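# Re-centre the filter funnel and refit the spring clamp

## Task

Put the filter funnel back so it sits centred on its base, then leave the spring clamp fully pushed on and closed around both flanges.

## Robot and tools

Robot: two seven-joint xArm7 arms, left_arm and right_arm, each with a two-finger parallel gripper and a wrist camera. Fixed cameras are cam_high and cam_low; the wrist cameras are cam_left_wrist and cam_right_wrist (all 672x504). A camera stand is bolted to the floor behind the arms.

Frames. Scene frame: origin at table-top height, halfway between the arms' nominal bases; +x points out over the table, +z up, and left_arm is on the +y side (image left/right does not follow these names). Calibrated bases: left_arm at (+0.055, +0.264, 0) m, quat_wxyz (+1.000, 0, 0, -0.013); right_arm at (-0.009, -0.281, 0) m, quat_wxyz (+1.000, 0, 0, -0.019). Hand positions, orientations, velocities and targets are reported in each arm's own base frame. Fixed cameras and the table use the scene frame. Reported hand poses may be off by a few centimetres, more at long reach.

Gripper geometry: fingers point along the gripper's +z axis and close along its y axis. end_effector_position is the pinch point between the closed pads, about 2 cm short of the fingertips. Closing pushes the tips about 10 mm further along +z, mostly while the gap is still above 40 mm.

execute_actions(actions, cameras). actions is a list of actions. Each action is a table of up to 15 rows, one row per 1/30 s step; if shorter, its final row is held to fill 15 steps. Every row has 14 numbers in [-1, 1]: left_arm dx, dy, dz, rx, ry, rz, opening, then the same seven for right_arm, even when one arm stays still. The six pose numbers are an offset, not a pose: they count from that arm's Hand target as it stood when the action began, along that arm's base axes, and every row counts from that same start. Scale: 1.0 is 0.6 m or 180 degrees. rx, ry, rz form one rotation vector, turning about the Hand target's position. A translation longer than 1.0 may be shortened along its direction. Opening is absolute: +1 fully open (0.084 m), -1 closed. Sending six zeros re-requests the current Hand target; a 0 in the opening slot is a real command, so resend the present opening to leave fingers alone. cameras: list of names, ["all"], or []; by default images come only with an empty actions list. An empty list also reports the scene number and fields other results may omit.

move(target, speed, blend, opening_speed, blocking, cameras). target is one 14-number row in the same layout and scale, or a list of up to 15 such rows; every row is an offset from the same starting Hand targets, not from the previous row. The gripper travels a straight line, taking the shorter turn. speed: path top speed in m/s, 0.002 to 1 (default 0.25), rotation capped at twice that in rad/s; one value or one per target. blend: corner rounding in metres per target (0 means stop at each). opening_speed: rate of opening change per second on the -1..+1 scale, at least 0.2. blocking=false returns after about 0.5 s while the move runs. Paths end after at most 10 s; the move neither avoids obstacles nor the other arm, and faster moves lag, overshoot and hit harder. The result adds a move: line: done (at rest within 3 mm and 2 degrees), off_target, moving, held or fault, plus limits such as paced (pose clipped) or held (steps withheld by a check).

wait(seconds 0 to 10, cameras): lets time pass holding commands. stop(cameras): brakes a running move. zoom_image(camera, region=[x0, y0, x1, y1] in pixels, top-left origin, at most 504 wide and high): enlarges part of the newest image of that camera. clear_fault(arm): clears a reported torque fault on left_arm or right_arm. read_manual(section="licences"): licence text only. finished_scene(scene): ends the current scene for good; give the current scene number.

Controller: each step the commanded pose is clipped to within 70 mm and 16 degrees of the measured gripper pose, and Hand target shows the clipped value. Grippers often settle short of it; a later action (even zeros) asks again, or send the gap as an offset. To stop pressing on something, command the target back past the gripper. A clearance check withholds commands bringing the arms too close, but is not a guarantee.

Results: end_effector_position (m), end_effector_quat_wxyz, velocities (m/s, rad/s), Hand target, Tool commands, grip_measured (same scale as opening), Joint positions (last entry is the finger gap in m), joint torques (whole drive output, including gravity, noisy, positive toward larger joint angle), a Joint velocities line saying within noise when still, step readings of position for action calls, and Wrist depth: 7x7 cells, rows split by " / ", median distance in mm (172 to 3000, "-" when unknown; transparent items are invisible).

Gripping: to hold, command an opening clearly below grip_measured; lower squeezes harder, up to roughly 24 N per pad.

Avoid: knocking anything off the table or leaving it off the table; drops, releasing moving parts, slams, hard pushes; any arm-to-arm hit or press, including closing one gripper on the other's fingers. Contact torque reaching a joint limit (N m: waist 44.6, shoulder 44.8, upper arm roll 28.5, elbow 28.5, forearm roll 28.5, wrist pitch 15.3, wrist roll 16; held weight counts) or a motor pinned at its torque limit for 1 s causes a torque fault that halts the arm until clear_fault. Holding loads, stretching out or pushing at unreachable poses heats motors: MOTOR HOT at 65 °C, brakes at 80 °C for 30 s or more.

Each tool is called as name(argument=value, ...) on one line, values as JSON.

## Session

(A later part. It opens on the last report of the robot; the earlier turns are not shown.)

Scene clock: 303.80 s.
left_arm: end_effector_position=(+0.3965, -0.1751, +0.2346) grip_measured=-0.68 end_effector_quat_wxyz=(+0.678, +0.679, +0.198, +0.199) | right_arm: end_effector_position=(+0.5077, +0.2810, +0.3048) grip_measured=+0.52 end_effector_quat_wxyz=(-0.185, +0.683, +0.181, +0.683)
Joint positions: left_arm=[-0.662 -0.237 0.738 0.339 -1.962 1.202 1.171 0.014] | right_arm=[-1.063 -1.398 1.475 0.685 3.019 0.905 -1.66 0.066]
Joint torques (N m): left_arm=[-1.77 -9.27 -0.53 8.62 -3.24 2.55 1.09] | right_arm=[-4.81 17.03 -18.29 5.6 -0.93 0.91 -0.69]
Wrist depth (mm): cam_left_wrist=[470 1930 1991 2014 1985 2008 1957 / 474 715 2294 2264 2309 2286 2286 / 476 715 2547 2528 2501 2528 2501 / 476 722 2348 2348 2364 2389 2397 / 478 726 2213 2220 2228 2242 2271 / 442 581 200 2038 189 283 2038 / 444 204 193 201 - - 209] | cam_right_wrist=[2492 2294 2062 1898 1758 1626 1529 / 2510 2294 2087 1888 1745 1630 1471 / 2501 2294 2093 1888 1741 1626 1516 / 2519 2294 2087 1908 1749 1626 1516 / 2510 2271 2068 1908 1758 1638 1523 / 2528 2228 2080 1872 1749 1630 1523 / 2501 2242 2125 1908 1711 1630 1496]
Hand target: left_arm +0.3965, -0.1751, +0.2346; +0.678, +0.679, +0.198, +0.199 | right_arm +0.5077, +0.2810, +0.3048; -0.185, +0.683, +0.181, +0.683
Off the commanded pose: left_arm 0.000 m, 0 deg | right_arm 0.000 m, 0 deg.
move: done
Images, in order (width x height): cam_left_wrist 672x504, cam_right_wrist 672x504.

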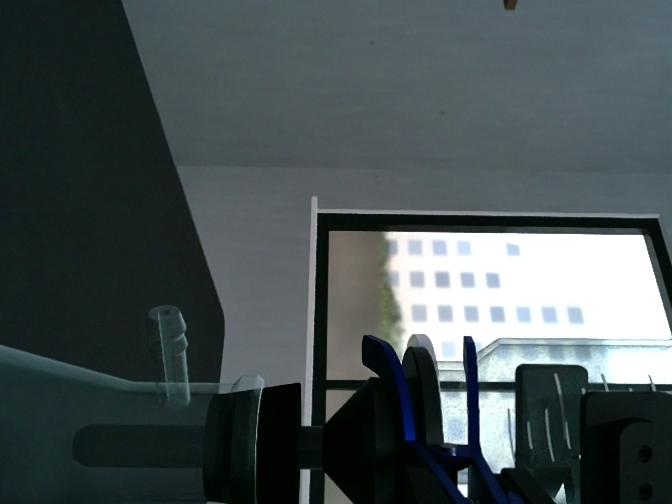

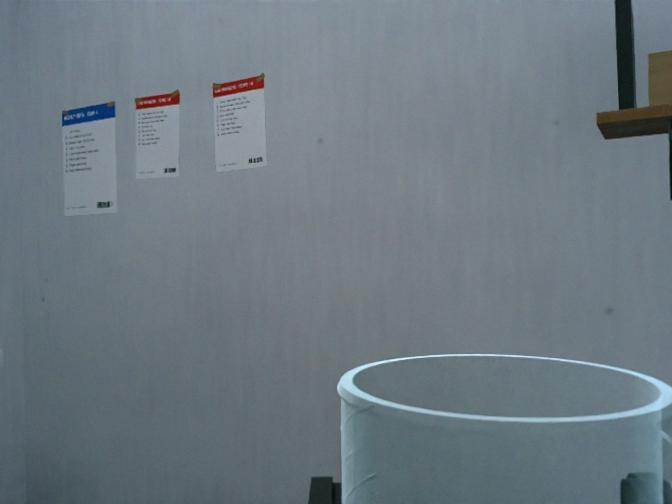

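move(target=[[0,0,0,0,0,0,-0.8,0,0,0.004,0,0,0,0.35],[0,0,0,0,0,0,-0.8,-0.0338,0.0507,0.004,0,0,0,0.35]], speed=0.04, cameras=["cam_left_wrist","cam_right_wrist","cam_high","cam_low"])

zoom_image(camera="cam_left_wrist", region=[300, 300, 600, 504])

zoom_image(camera="cam_high", region=[310, 140, 430, 280])

zoom_image(camera="cam_low", region=[320, 190, 400, 300])

Scene clock: 358.17 s.
left_arm: end_effector_position=(+0.3965, -0.1751, +0.2347) grip_measured=-0.68 end_effector_quat_wxyz=(+0.679, +0.679, +0.198, +0.199) | right_arm: end_effector_position=(+0.4875, +0.3113, +0.3071) grip_measured=+0.52 end_effector_quat_wxyz=(-0.185, +0.683, +0.181, +0.683)
Joint positions: left_arm=[-0.662 -0.237 0.738 0.339 -1.962 1.203 1.171 0.014] | right_arm=[-0.974 -1.41 1.472 0.71 3.023 0.792 -1.65 0.066]
Joint torques (N m): left_arm=[0.2 -7.36 -0.58 7.81 -2.8 0.63 0.75] | right_arm=[9.46 8.82 -19.95 13.78 3.58 0.59 1.44]
Wrist depth (mm): cam_left_wrist=[472 1924 1968 1996 1996 2008 1974 / 476 716 2333 2294 2279 2279 2279 / 475 723 2528 2510 2501 2547 2538 / 477 725 2372 2372 2317 2422 2381 / 478 725 2199 2242 2220 2235 2294 / 444 580 201 209 189 2132 2020 / 446 204 193 201 - 245 173] | cam_right_wrist=[2483 2302 2093 1888 1772 1638 1536 / 2519 2309 2112 1898 1754 1653 1529 / 2510 2325 2087 1908 1758 1630 1543 / 2457 2340 2093 1924 1781 1642 1526 / 2519 2372 2119 1930 1767 1649 1553 / 2528 2279 2106 1877 1772 1645 1546 / 2519 2271 2112 1919 1736 1653 1523]
Hand target: left_arm +0.3965, -0.1751, +0.2346; +0.678, +0.679, +0.198, +0.199 | right_arm +0.4875, +0.3114, +0.3072; -0.185, +0.683, +0.181, +0.683
Off the commanded pose: left_arm 0.000 m, 0 deg | right_arm 0.000 m, 0 deg.
move: done

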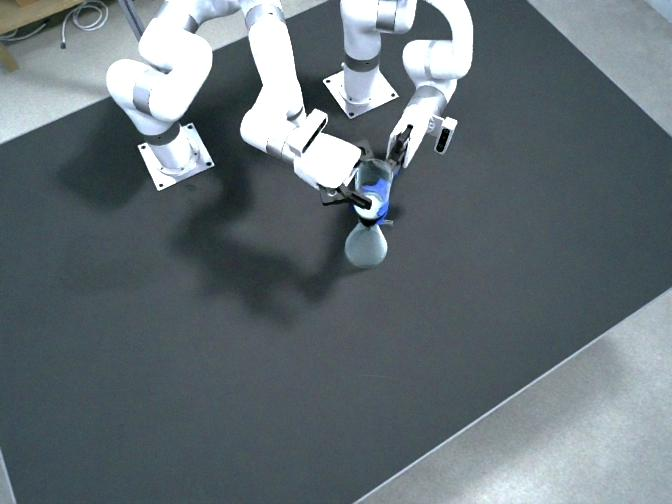

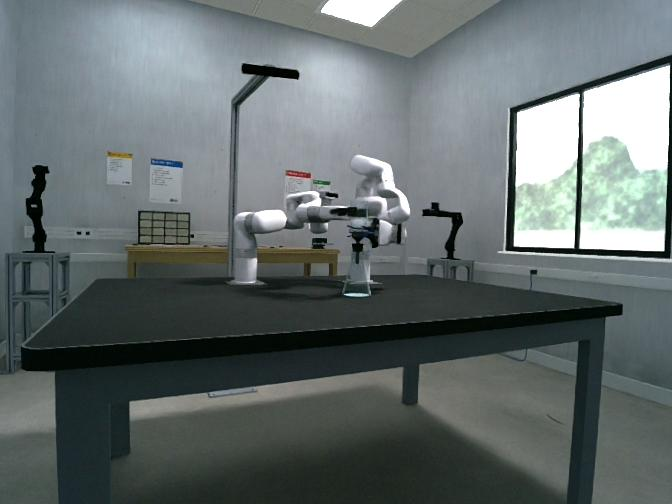

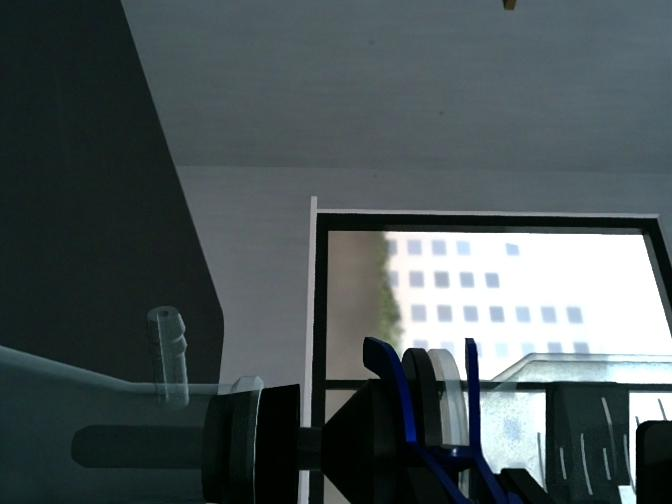

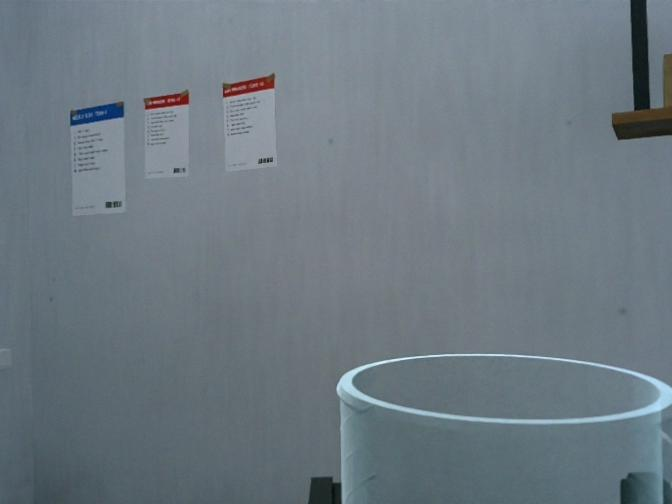

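Scaled by 1.680 from the camera's 672x504 image, which has a finer 960x720 frame.

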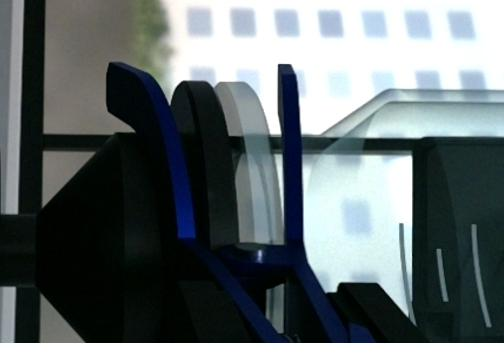

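Scaled by 3.600 from the camera's 672x504 image, which has a finer 960x720 frame.

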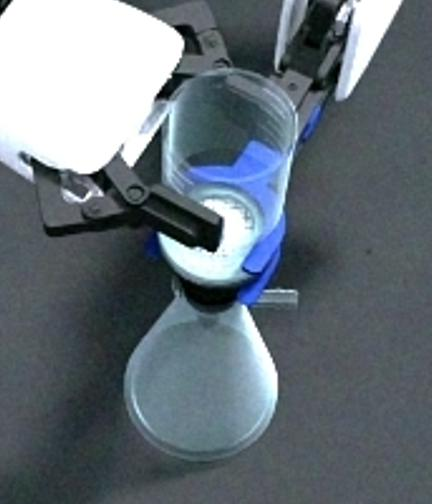

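Scaled by 4.582 from the camera's 672x504 image, which has a finer 960x720 frame.

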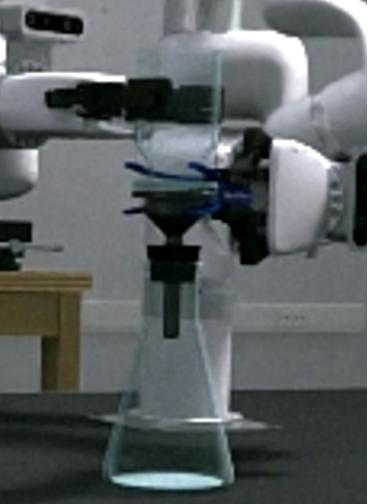

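zoom_image(camera="cam_low", region=[342, 220, 378, 250])

zoom_image(camera="cam_left_wrist", region=[370, 330, 490, 460])

zoom_image(camera="cam_high", region=[345, 180, 400, 235])

Scaled by 14.000 from the camera's 672x504 image, which has a finer 960x720 frame.

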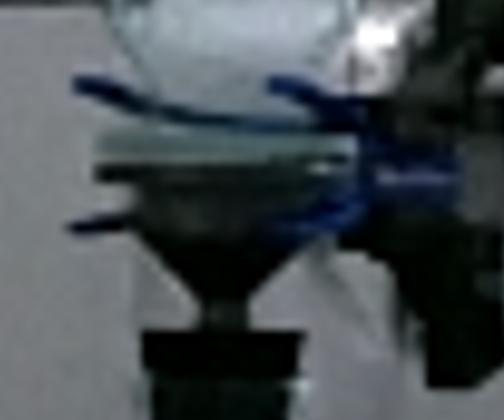

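Scaled by 3.877 from the camera's 672x504 image, which has a finer 960x720 frame.

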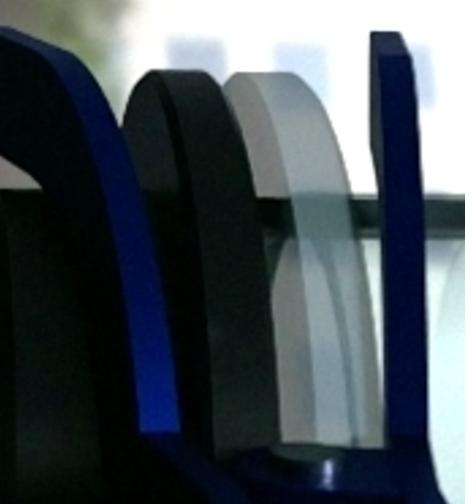

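Scaled by 9.164 from the camera's 672x504 image, which has a finer 960x720 frame.

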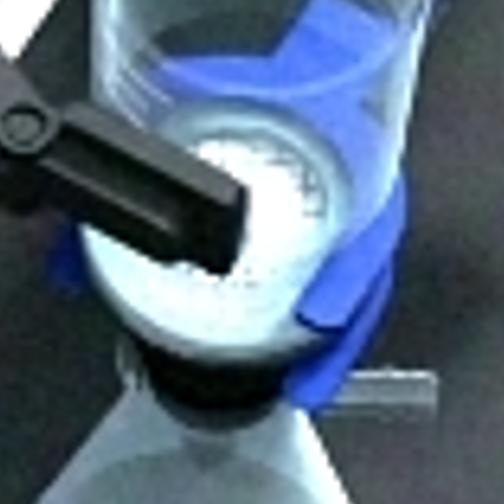

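move(target=[[0,0,0,0,0,0,-0.8,0,0,-0.004,0,0,0,0.35],[0,0,0,0,0,0,-0.8,0,0,-0.004,0,0,0,0.6]], speed=0.02, opening_speed=0.4, cameras=["cam_left_wrist","cam_right_wrist","cam_low"])

zoom_image(camera="cam_left_wrist", region=[370, 330, 490, 460])

zoom_image(camera="cam_low", region=[342, 220, 378, 250])

Scene clock: 382.27 s.
left_arm: end_effector_position=(+0.3966, -0.1751, +0.2347) grip_measured=-0.68 end_effector_quat_wxyz=(+0.679, +0.679, +0.198, +0.200) | right_arm: end_effector_position=(+0.4874, +0.3115, +0.3047) grip_measured=+0.59 end_effector_quat_wxyz=(-0.185, +0.683, +0.181, +0.683)
Joint positions: left_arm=[-0.662 -0.237 0.738 0.34 -1.962 1.203 1.171 0.014] | right_arm=[-0.974 -1.413 1.478 0.709 3.031 0.793 -1.651 0.069]
Joint torques (N m): left_arm=[2.73 -12.33 -2.22 7.5 -2.46 4.15 0.36] | right_arm=[-2.35 9.19 -18.61 4.5 1.3 0.17 -0.36]
Wrist depth (mm): cam_left_wrist=[470 1935 1991 1979 2020 1985 1968 / 474 716 2286 2286 2302 2286 2286 / 475 718 2538 2556 2519 2474 2510 / 476 721 2397 2348 2397 2348 2439 / 479 727 2151 2220 2220 2271 2264 / 444 580 200 2074 190 2062 2087 / 444 204 193 201 - 249 -] | cam_right_wrist=[2501 2317 2093 1914 1763 1634 1533 / 2510 2286 2093 1919 1758 1649 1543 / 2501 2317 2112 1919 1772 1645 1536 / 2528 2317 2099 1908 1776 1642 1539 / 2528 2333 2112 1919 1785 1653 1539 / 2501 2279 2106 1908 1776 1653 1546 / 2474 2264 2132 1935 1749 1645 1519]
Hand target: left_arm +0.3965, -0.1751, +0.2346; +0.678, +0.679, +0.198, +0.199 | right_arm +0.4875, +0.3114, +0.3048; -0.185, +0.683, +0.181, +0.683
Off the commanded pose: left_arm 0.000 m, 0 deg | right_arm 0.000 m, 0 deg.
move: done
Images, in order (width x height): cam_low 672x504, cam_left_wrist 672x504, cam_right_wrist 672x504.

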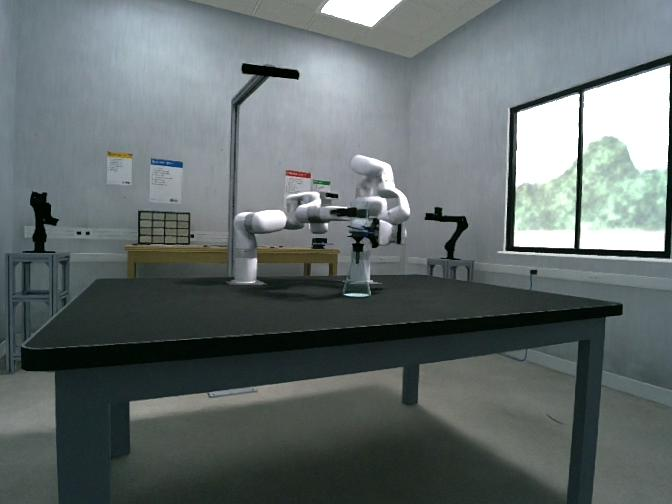

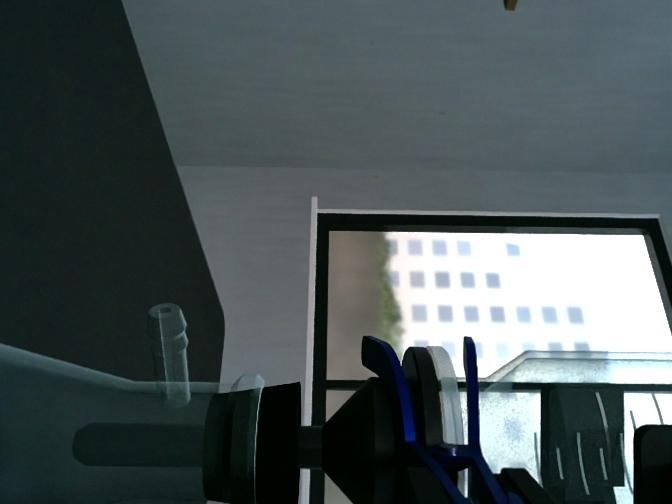

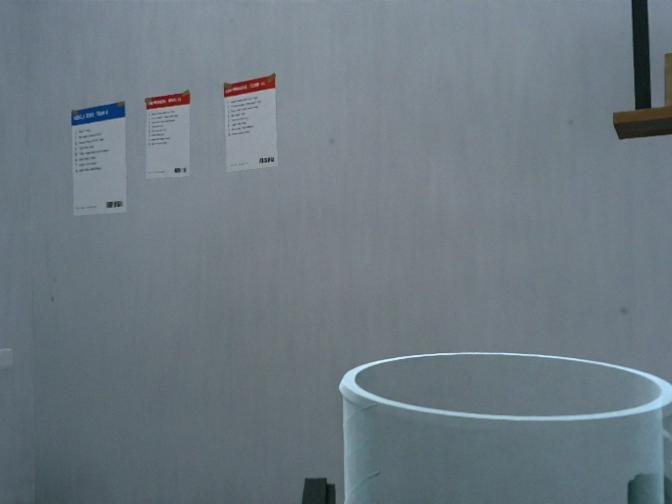

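Scaled by 3.877 from the camera's 672x504 image, which has a finer 960x720 frame.

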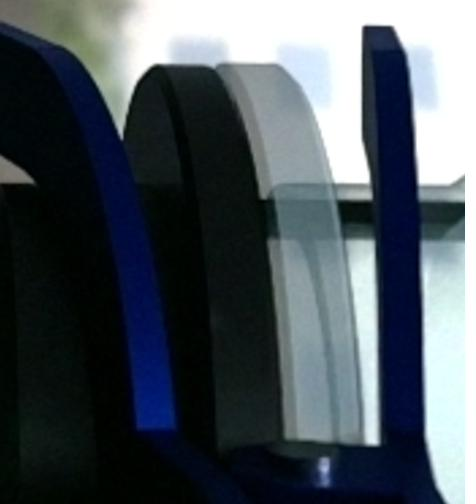

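Scaled by 14.000 from the camera's 672x504 image, which has a finer 960x720 frame.

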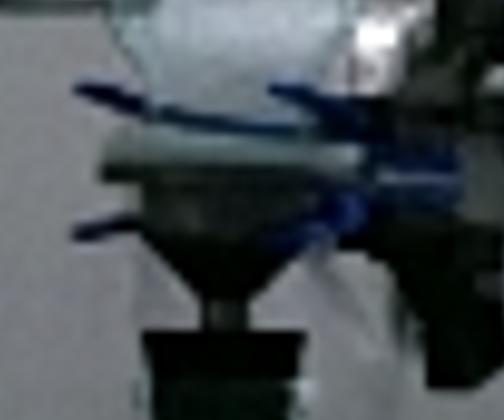

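move(target=[[0,0,0,0,0,0,0.5,0,0,0,0,0,0,0.6],[0,0,0,0,0,0,0.9,0,0,0,0,0,0,1]], opening_speed=0.6, cameras=["cam_left_wrist","cam_low"])

move(target=[-0.09,0.138,0,0,0,0,0.9,-0.2,-0.115,0,0,0,0,1], speed=0.12, cameras=["all"])

zoom_image(camera="cam_left_wrist", region=[300, 300, 600, 504])

zoom_image(camera="cam_high", region=[310, 140, 430, 280])

zoom_image(camera="cam_low", region=[320, 190, 400, 300])

Scene clock: 401.97 s.
left_arm: end_effector_position=(+0.3965, -0.1751, +0.2346) grip_measured=+0.90 end_effector_quat_wxyz=(+0.678, +0.679, +0.198, +0.199) | right_arm: end_effector_position=(+0.4875, +0.3114, +0.3048) grip_measured=+1.00 end_effector_quat_wxyz=(-0.185, +0.683, +0.181, +0.683)
Joint positions: left_arm=[-0.662 -0.237 0.738 0.339 -1.962 1.203 1.171 0.08] | right_arm=[-0.974 -1.413 1.478 0.709 3.031 0.793 -1.651 0.084]
Joint torques (N m): left_arm=[3.98 -2.54 -0.13 9.26 -3 1.62 -0.42] | right_arm=[-4.77 13.64 -20.41 4.77 -1.45 -1.39 0.88]
Wrist depth (mm): cam_left_wrist=[470 1919 1991 1946 1974 1957 1985 / 472 714 2286 2302 2302 2249 2325 / 473 713 2538 2528 2575 2556 2519 / 477 725 2356 2340 2340 2356 2422 / 480 723 2192 2235 2178 2220 2235 / 444 580 199 2062 188 2099 2056 / 443 204 193 192 - - -] | cam_right_wrist=[2547 2271 2087 1940 1763 1653 1543 / 2538 2309 2093 1908 1767 1653 1536 / 2474 2309 2080 1924 1790 1657 1529 / 2528 2317 2087 1935 1781 1634 1526 / 2483 2317 2106 1914 1772 1657 1543 / 2465 2286 2132 1893 1795 1645 1519 / 2501 2264 2050 1898 1767 1657 1536]
Hand target: left_arm +0.3965, -0.1751, +0.2346; +0.678, +0.679, +0.198, +0.199 | right_arm +0.4875, +0.3114, +0.3048; -0.185, +0.683, +0.181, +0.683
Off the commanded pose: left_arm 0.000 m, 0 deg | right_arm 0.000 m, 0 deg.
move: done
Images, in order (width x height): cam_low 672x504, cam_left_wrist 672x504.

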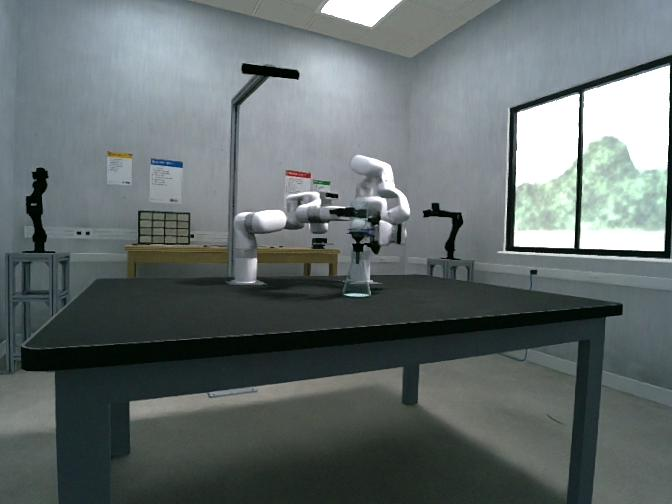

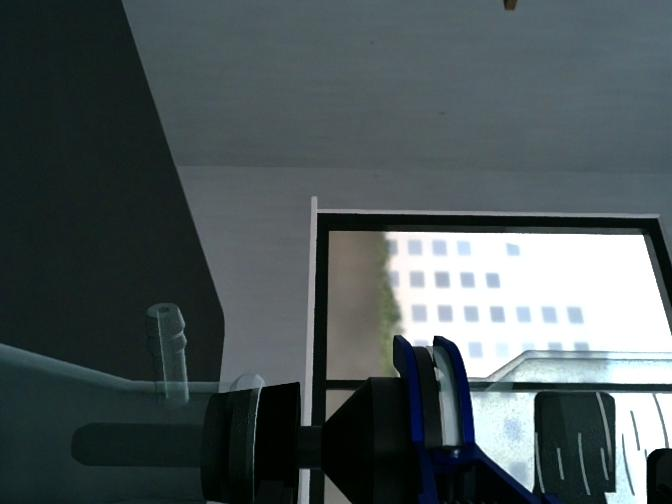

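Scene clock: 403.77 s.
left_arm: end_effector_position=(+0.3425, -0.0923, +0.2347) grip_measured=+0.90 end_effector_quat_wxyz=(+0.679, +0.679, +0.198, +0.199) | right_arm: end_effector_position=(+0.3675, +0.2424, +0.3048) grip_measured=+1.00 end_effector_quat_wxyz=(-0.185, +0.683, +0.181, +0.683)
Joint positions: left_arm=[-0.387 -0.453 0.894 0.221 -1.5 1.212 1.063 0.08] | right_arm=[-0.451 -1.476 1.369 0.266 2.97 0.715 -1.627 0.084]
Joint torques (N m): left_arm=[4.29 -8.21 -1.71 6.43 2.6 1.97 -1.44] | right_arm=[5.47 1.82 -14.61 2.89 -1.9 -1.48 0.97]
Wrist depth (mm): cam_left_wrist=[472 719 2056 2044 2032 2002 2026 / 475 715 2364 2397 2389 2356 2364 / 476 717 2664 2624 2644 2634 2654 / 476 723 2519 2492 2474 2492 2519 / 480 648 1207 2348 2271 2356 2348 / 481 644 297 291 2112 2172 2165 / 446 734 2026 2014 2044 2056 2050] | cam_right_wrist=[2654 2483 2264 2056 1898 1758 1611 / 2696 2483 2257 2062 1893 1758 1638 / 2634 2448 2257 2074 1893 1758 1661 / 2654 2492 2249 2062 1898 1758 1642 / 2654 2528 2309 2056 1914 1767 1642 / 2644 2474 2264 2093 1935 1741 1661 / 2556 2422 2220 2080 1908 1781 1657]
Hand target: left_arm +0.3425, -0.0923, +0.2346; +0.678, +0.679, +0.198, +0.199 | right_arm +0.3675, +0.2424, +0.3048; -0.185, +0.683, +0.181, +0.683
Off the commanded pose: left_arm 0.000 m, 0 deg | right_arm 0.000 m, 0 deg.
move: done

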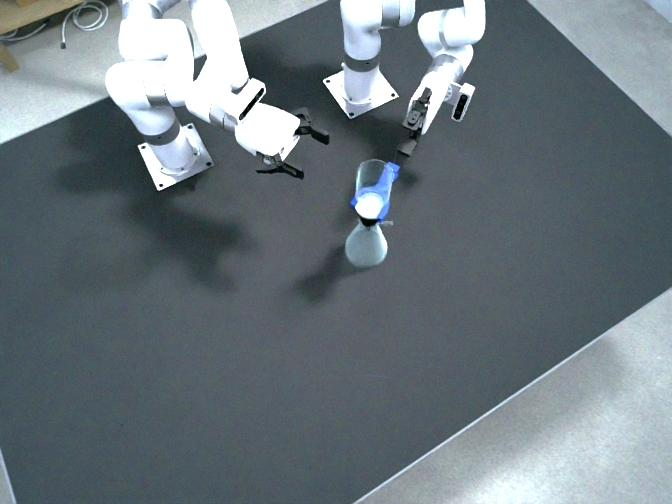

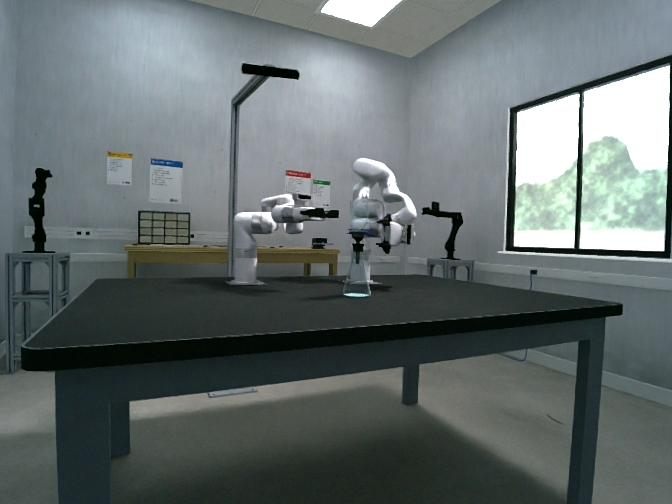

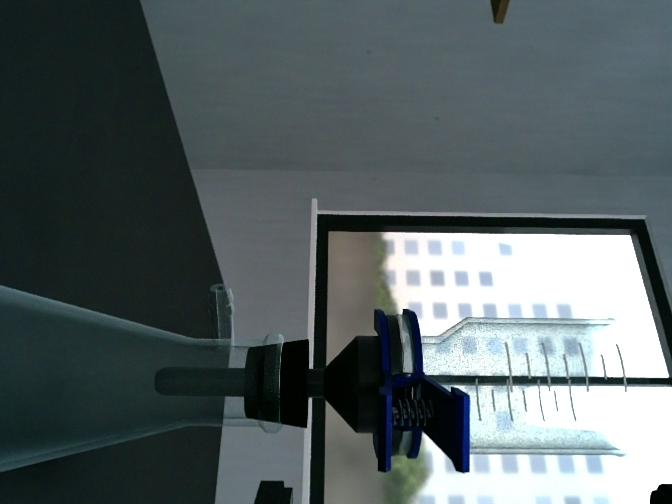

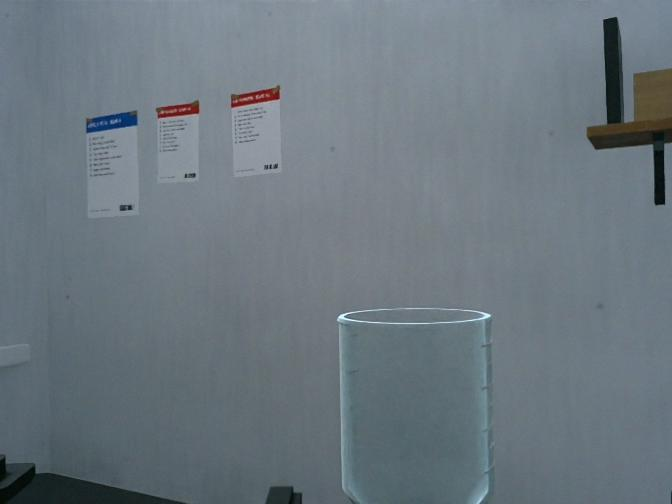

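Scaled by 1.680 from the camera's 672x504 image, which has a finer 960x720 frame.

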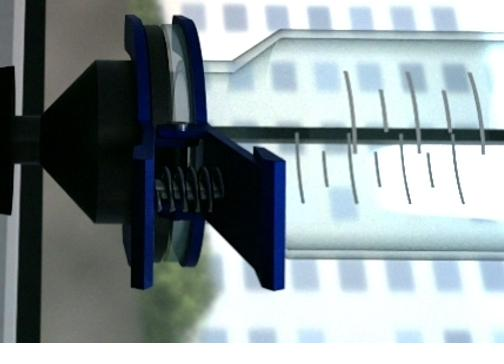

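Scaled by 3.600 from the camera's 672x504 image, which has a finer 960x720 frame.

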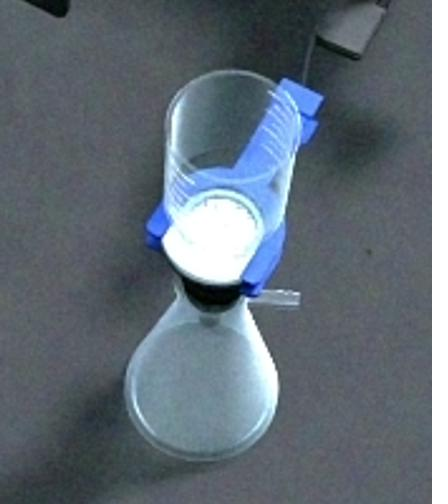

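Scaled by 4.582 from the camera's 672x504 image, which has a finer 960x720 frame.

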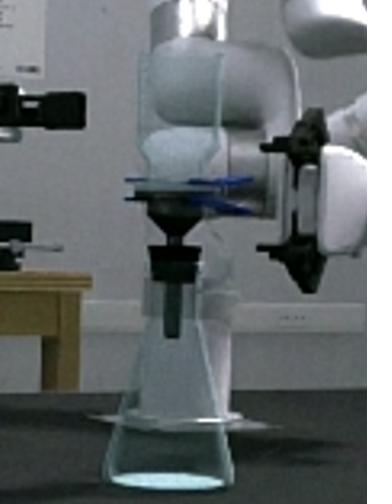

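finished_scene(scene=1)

The scene is finished: the task was done.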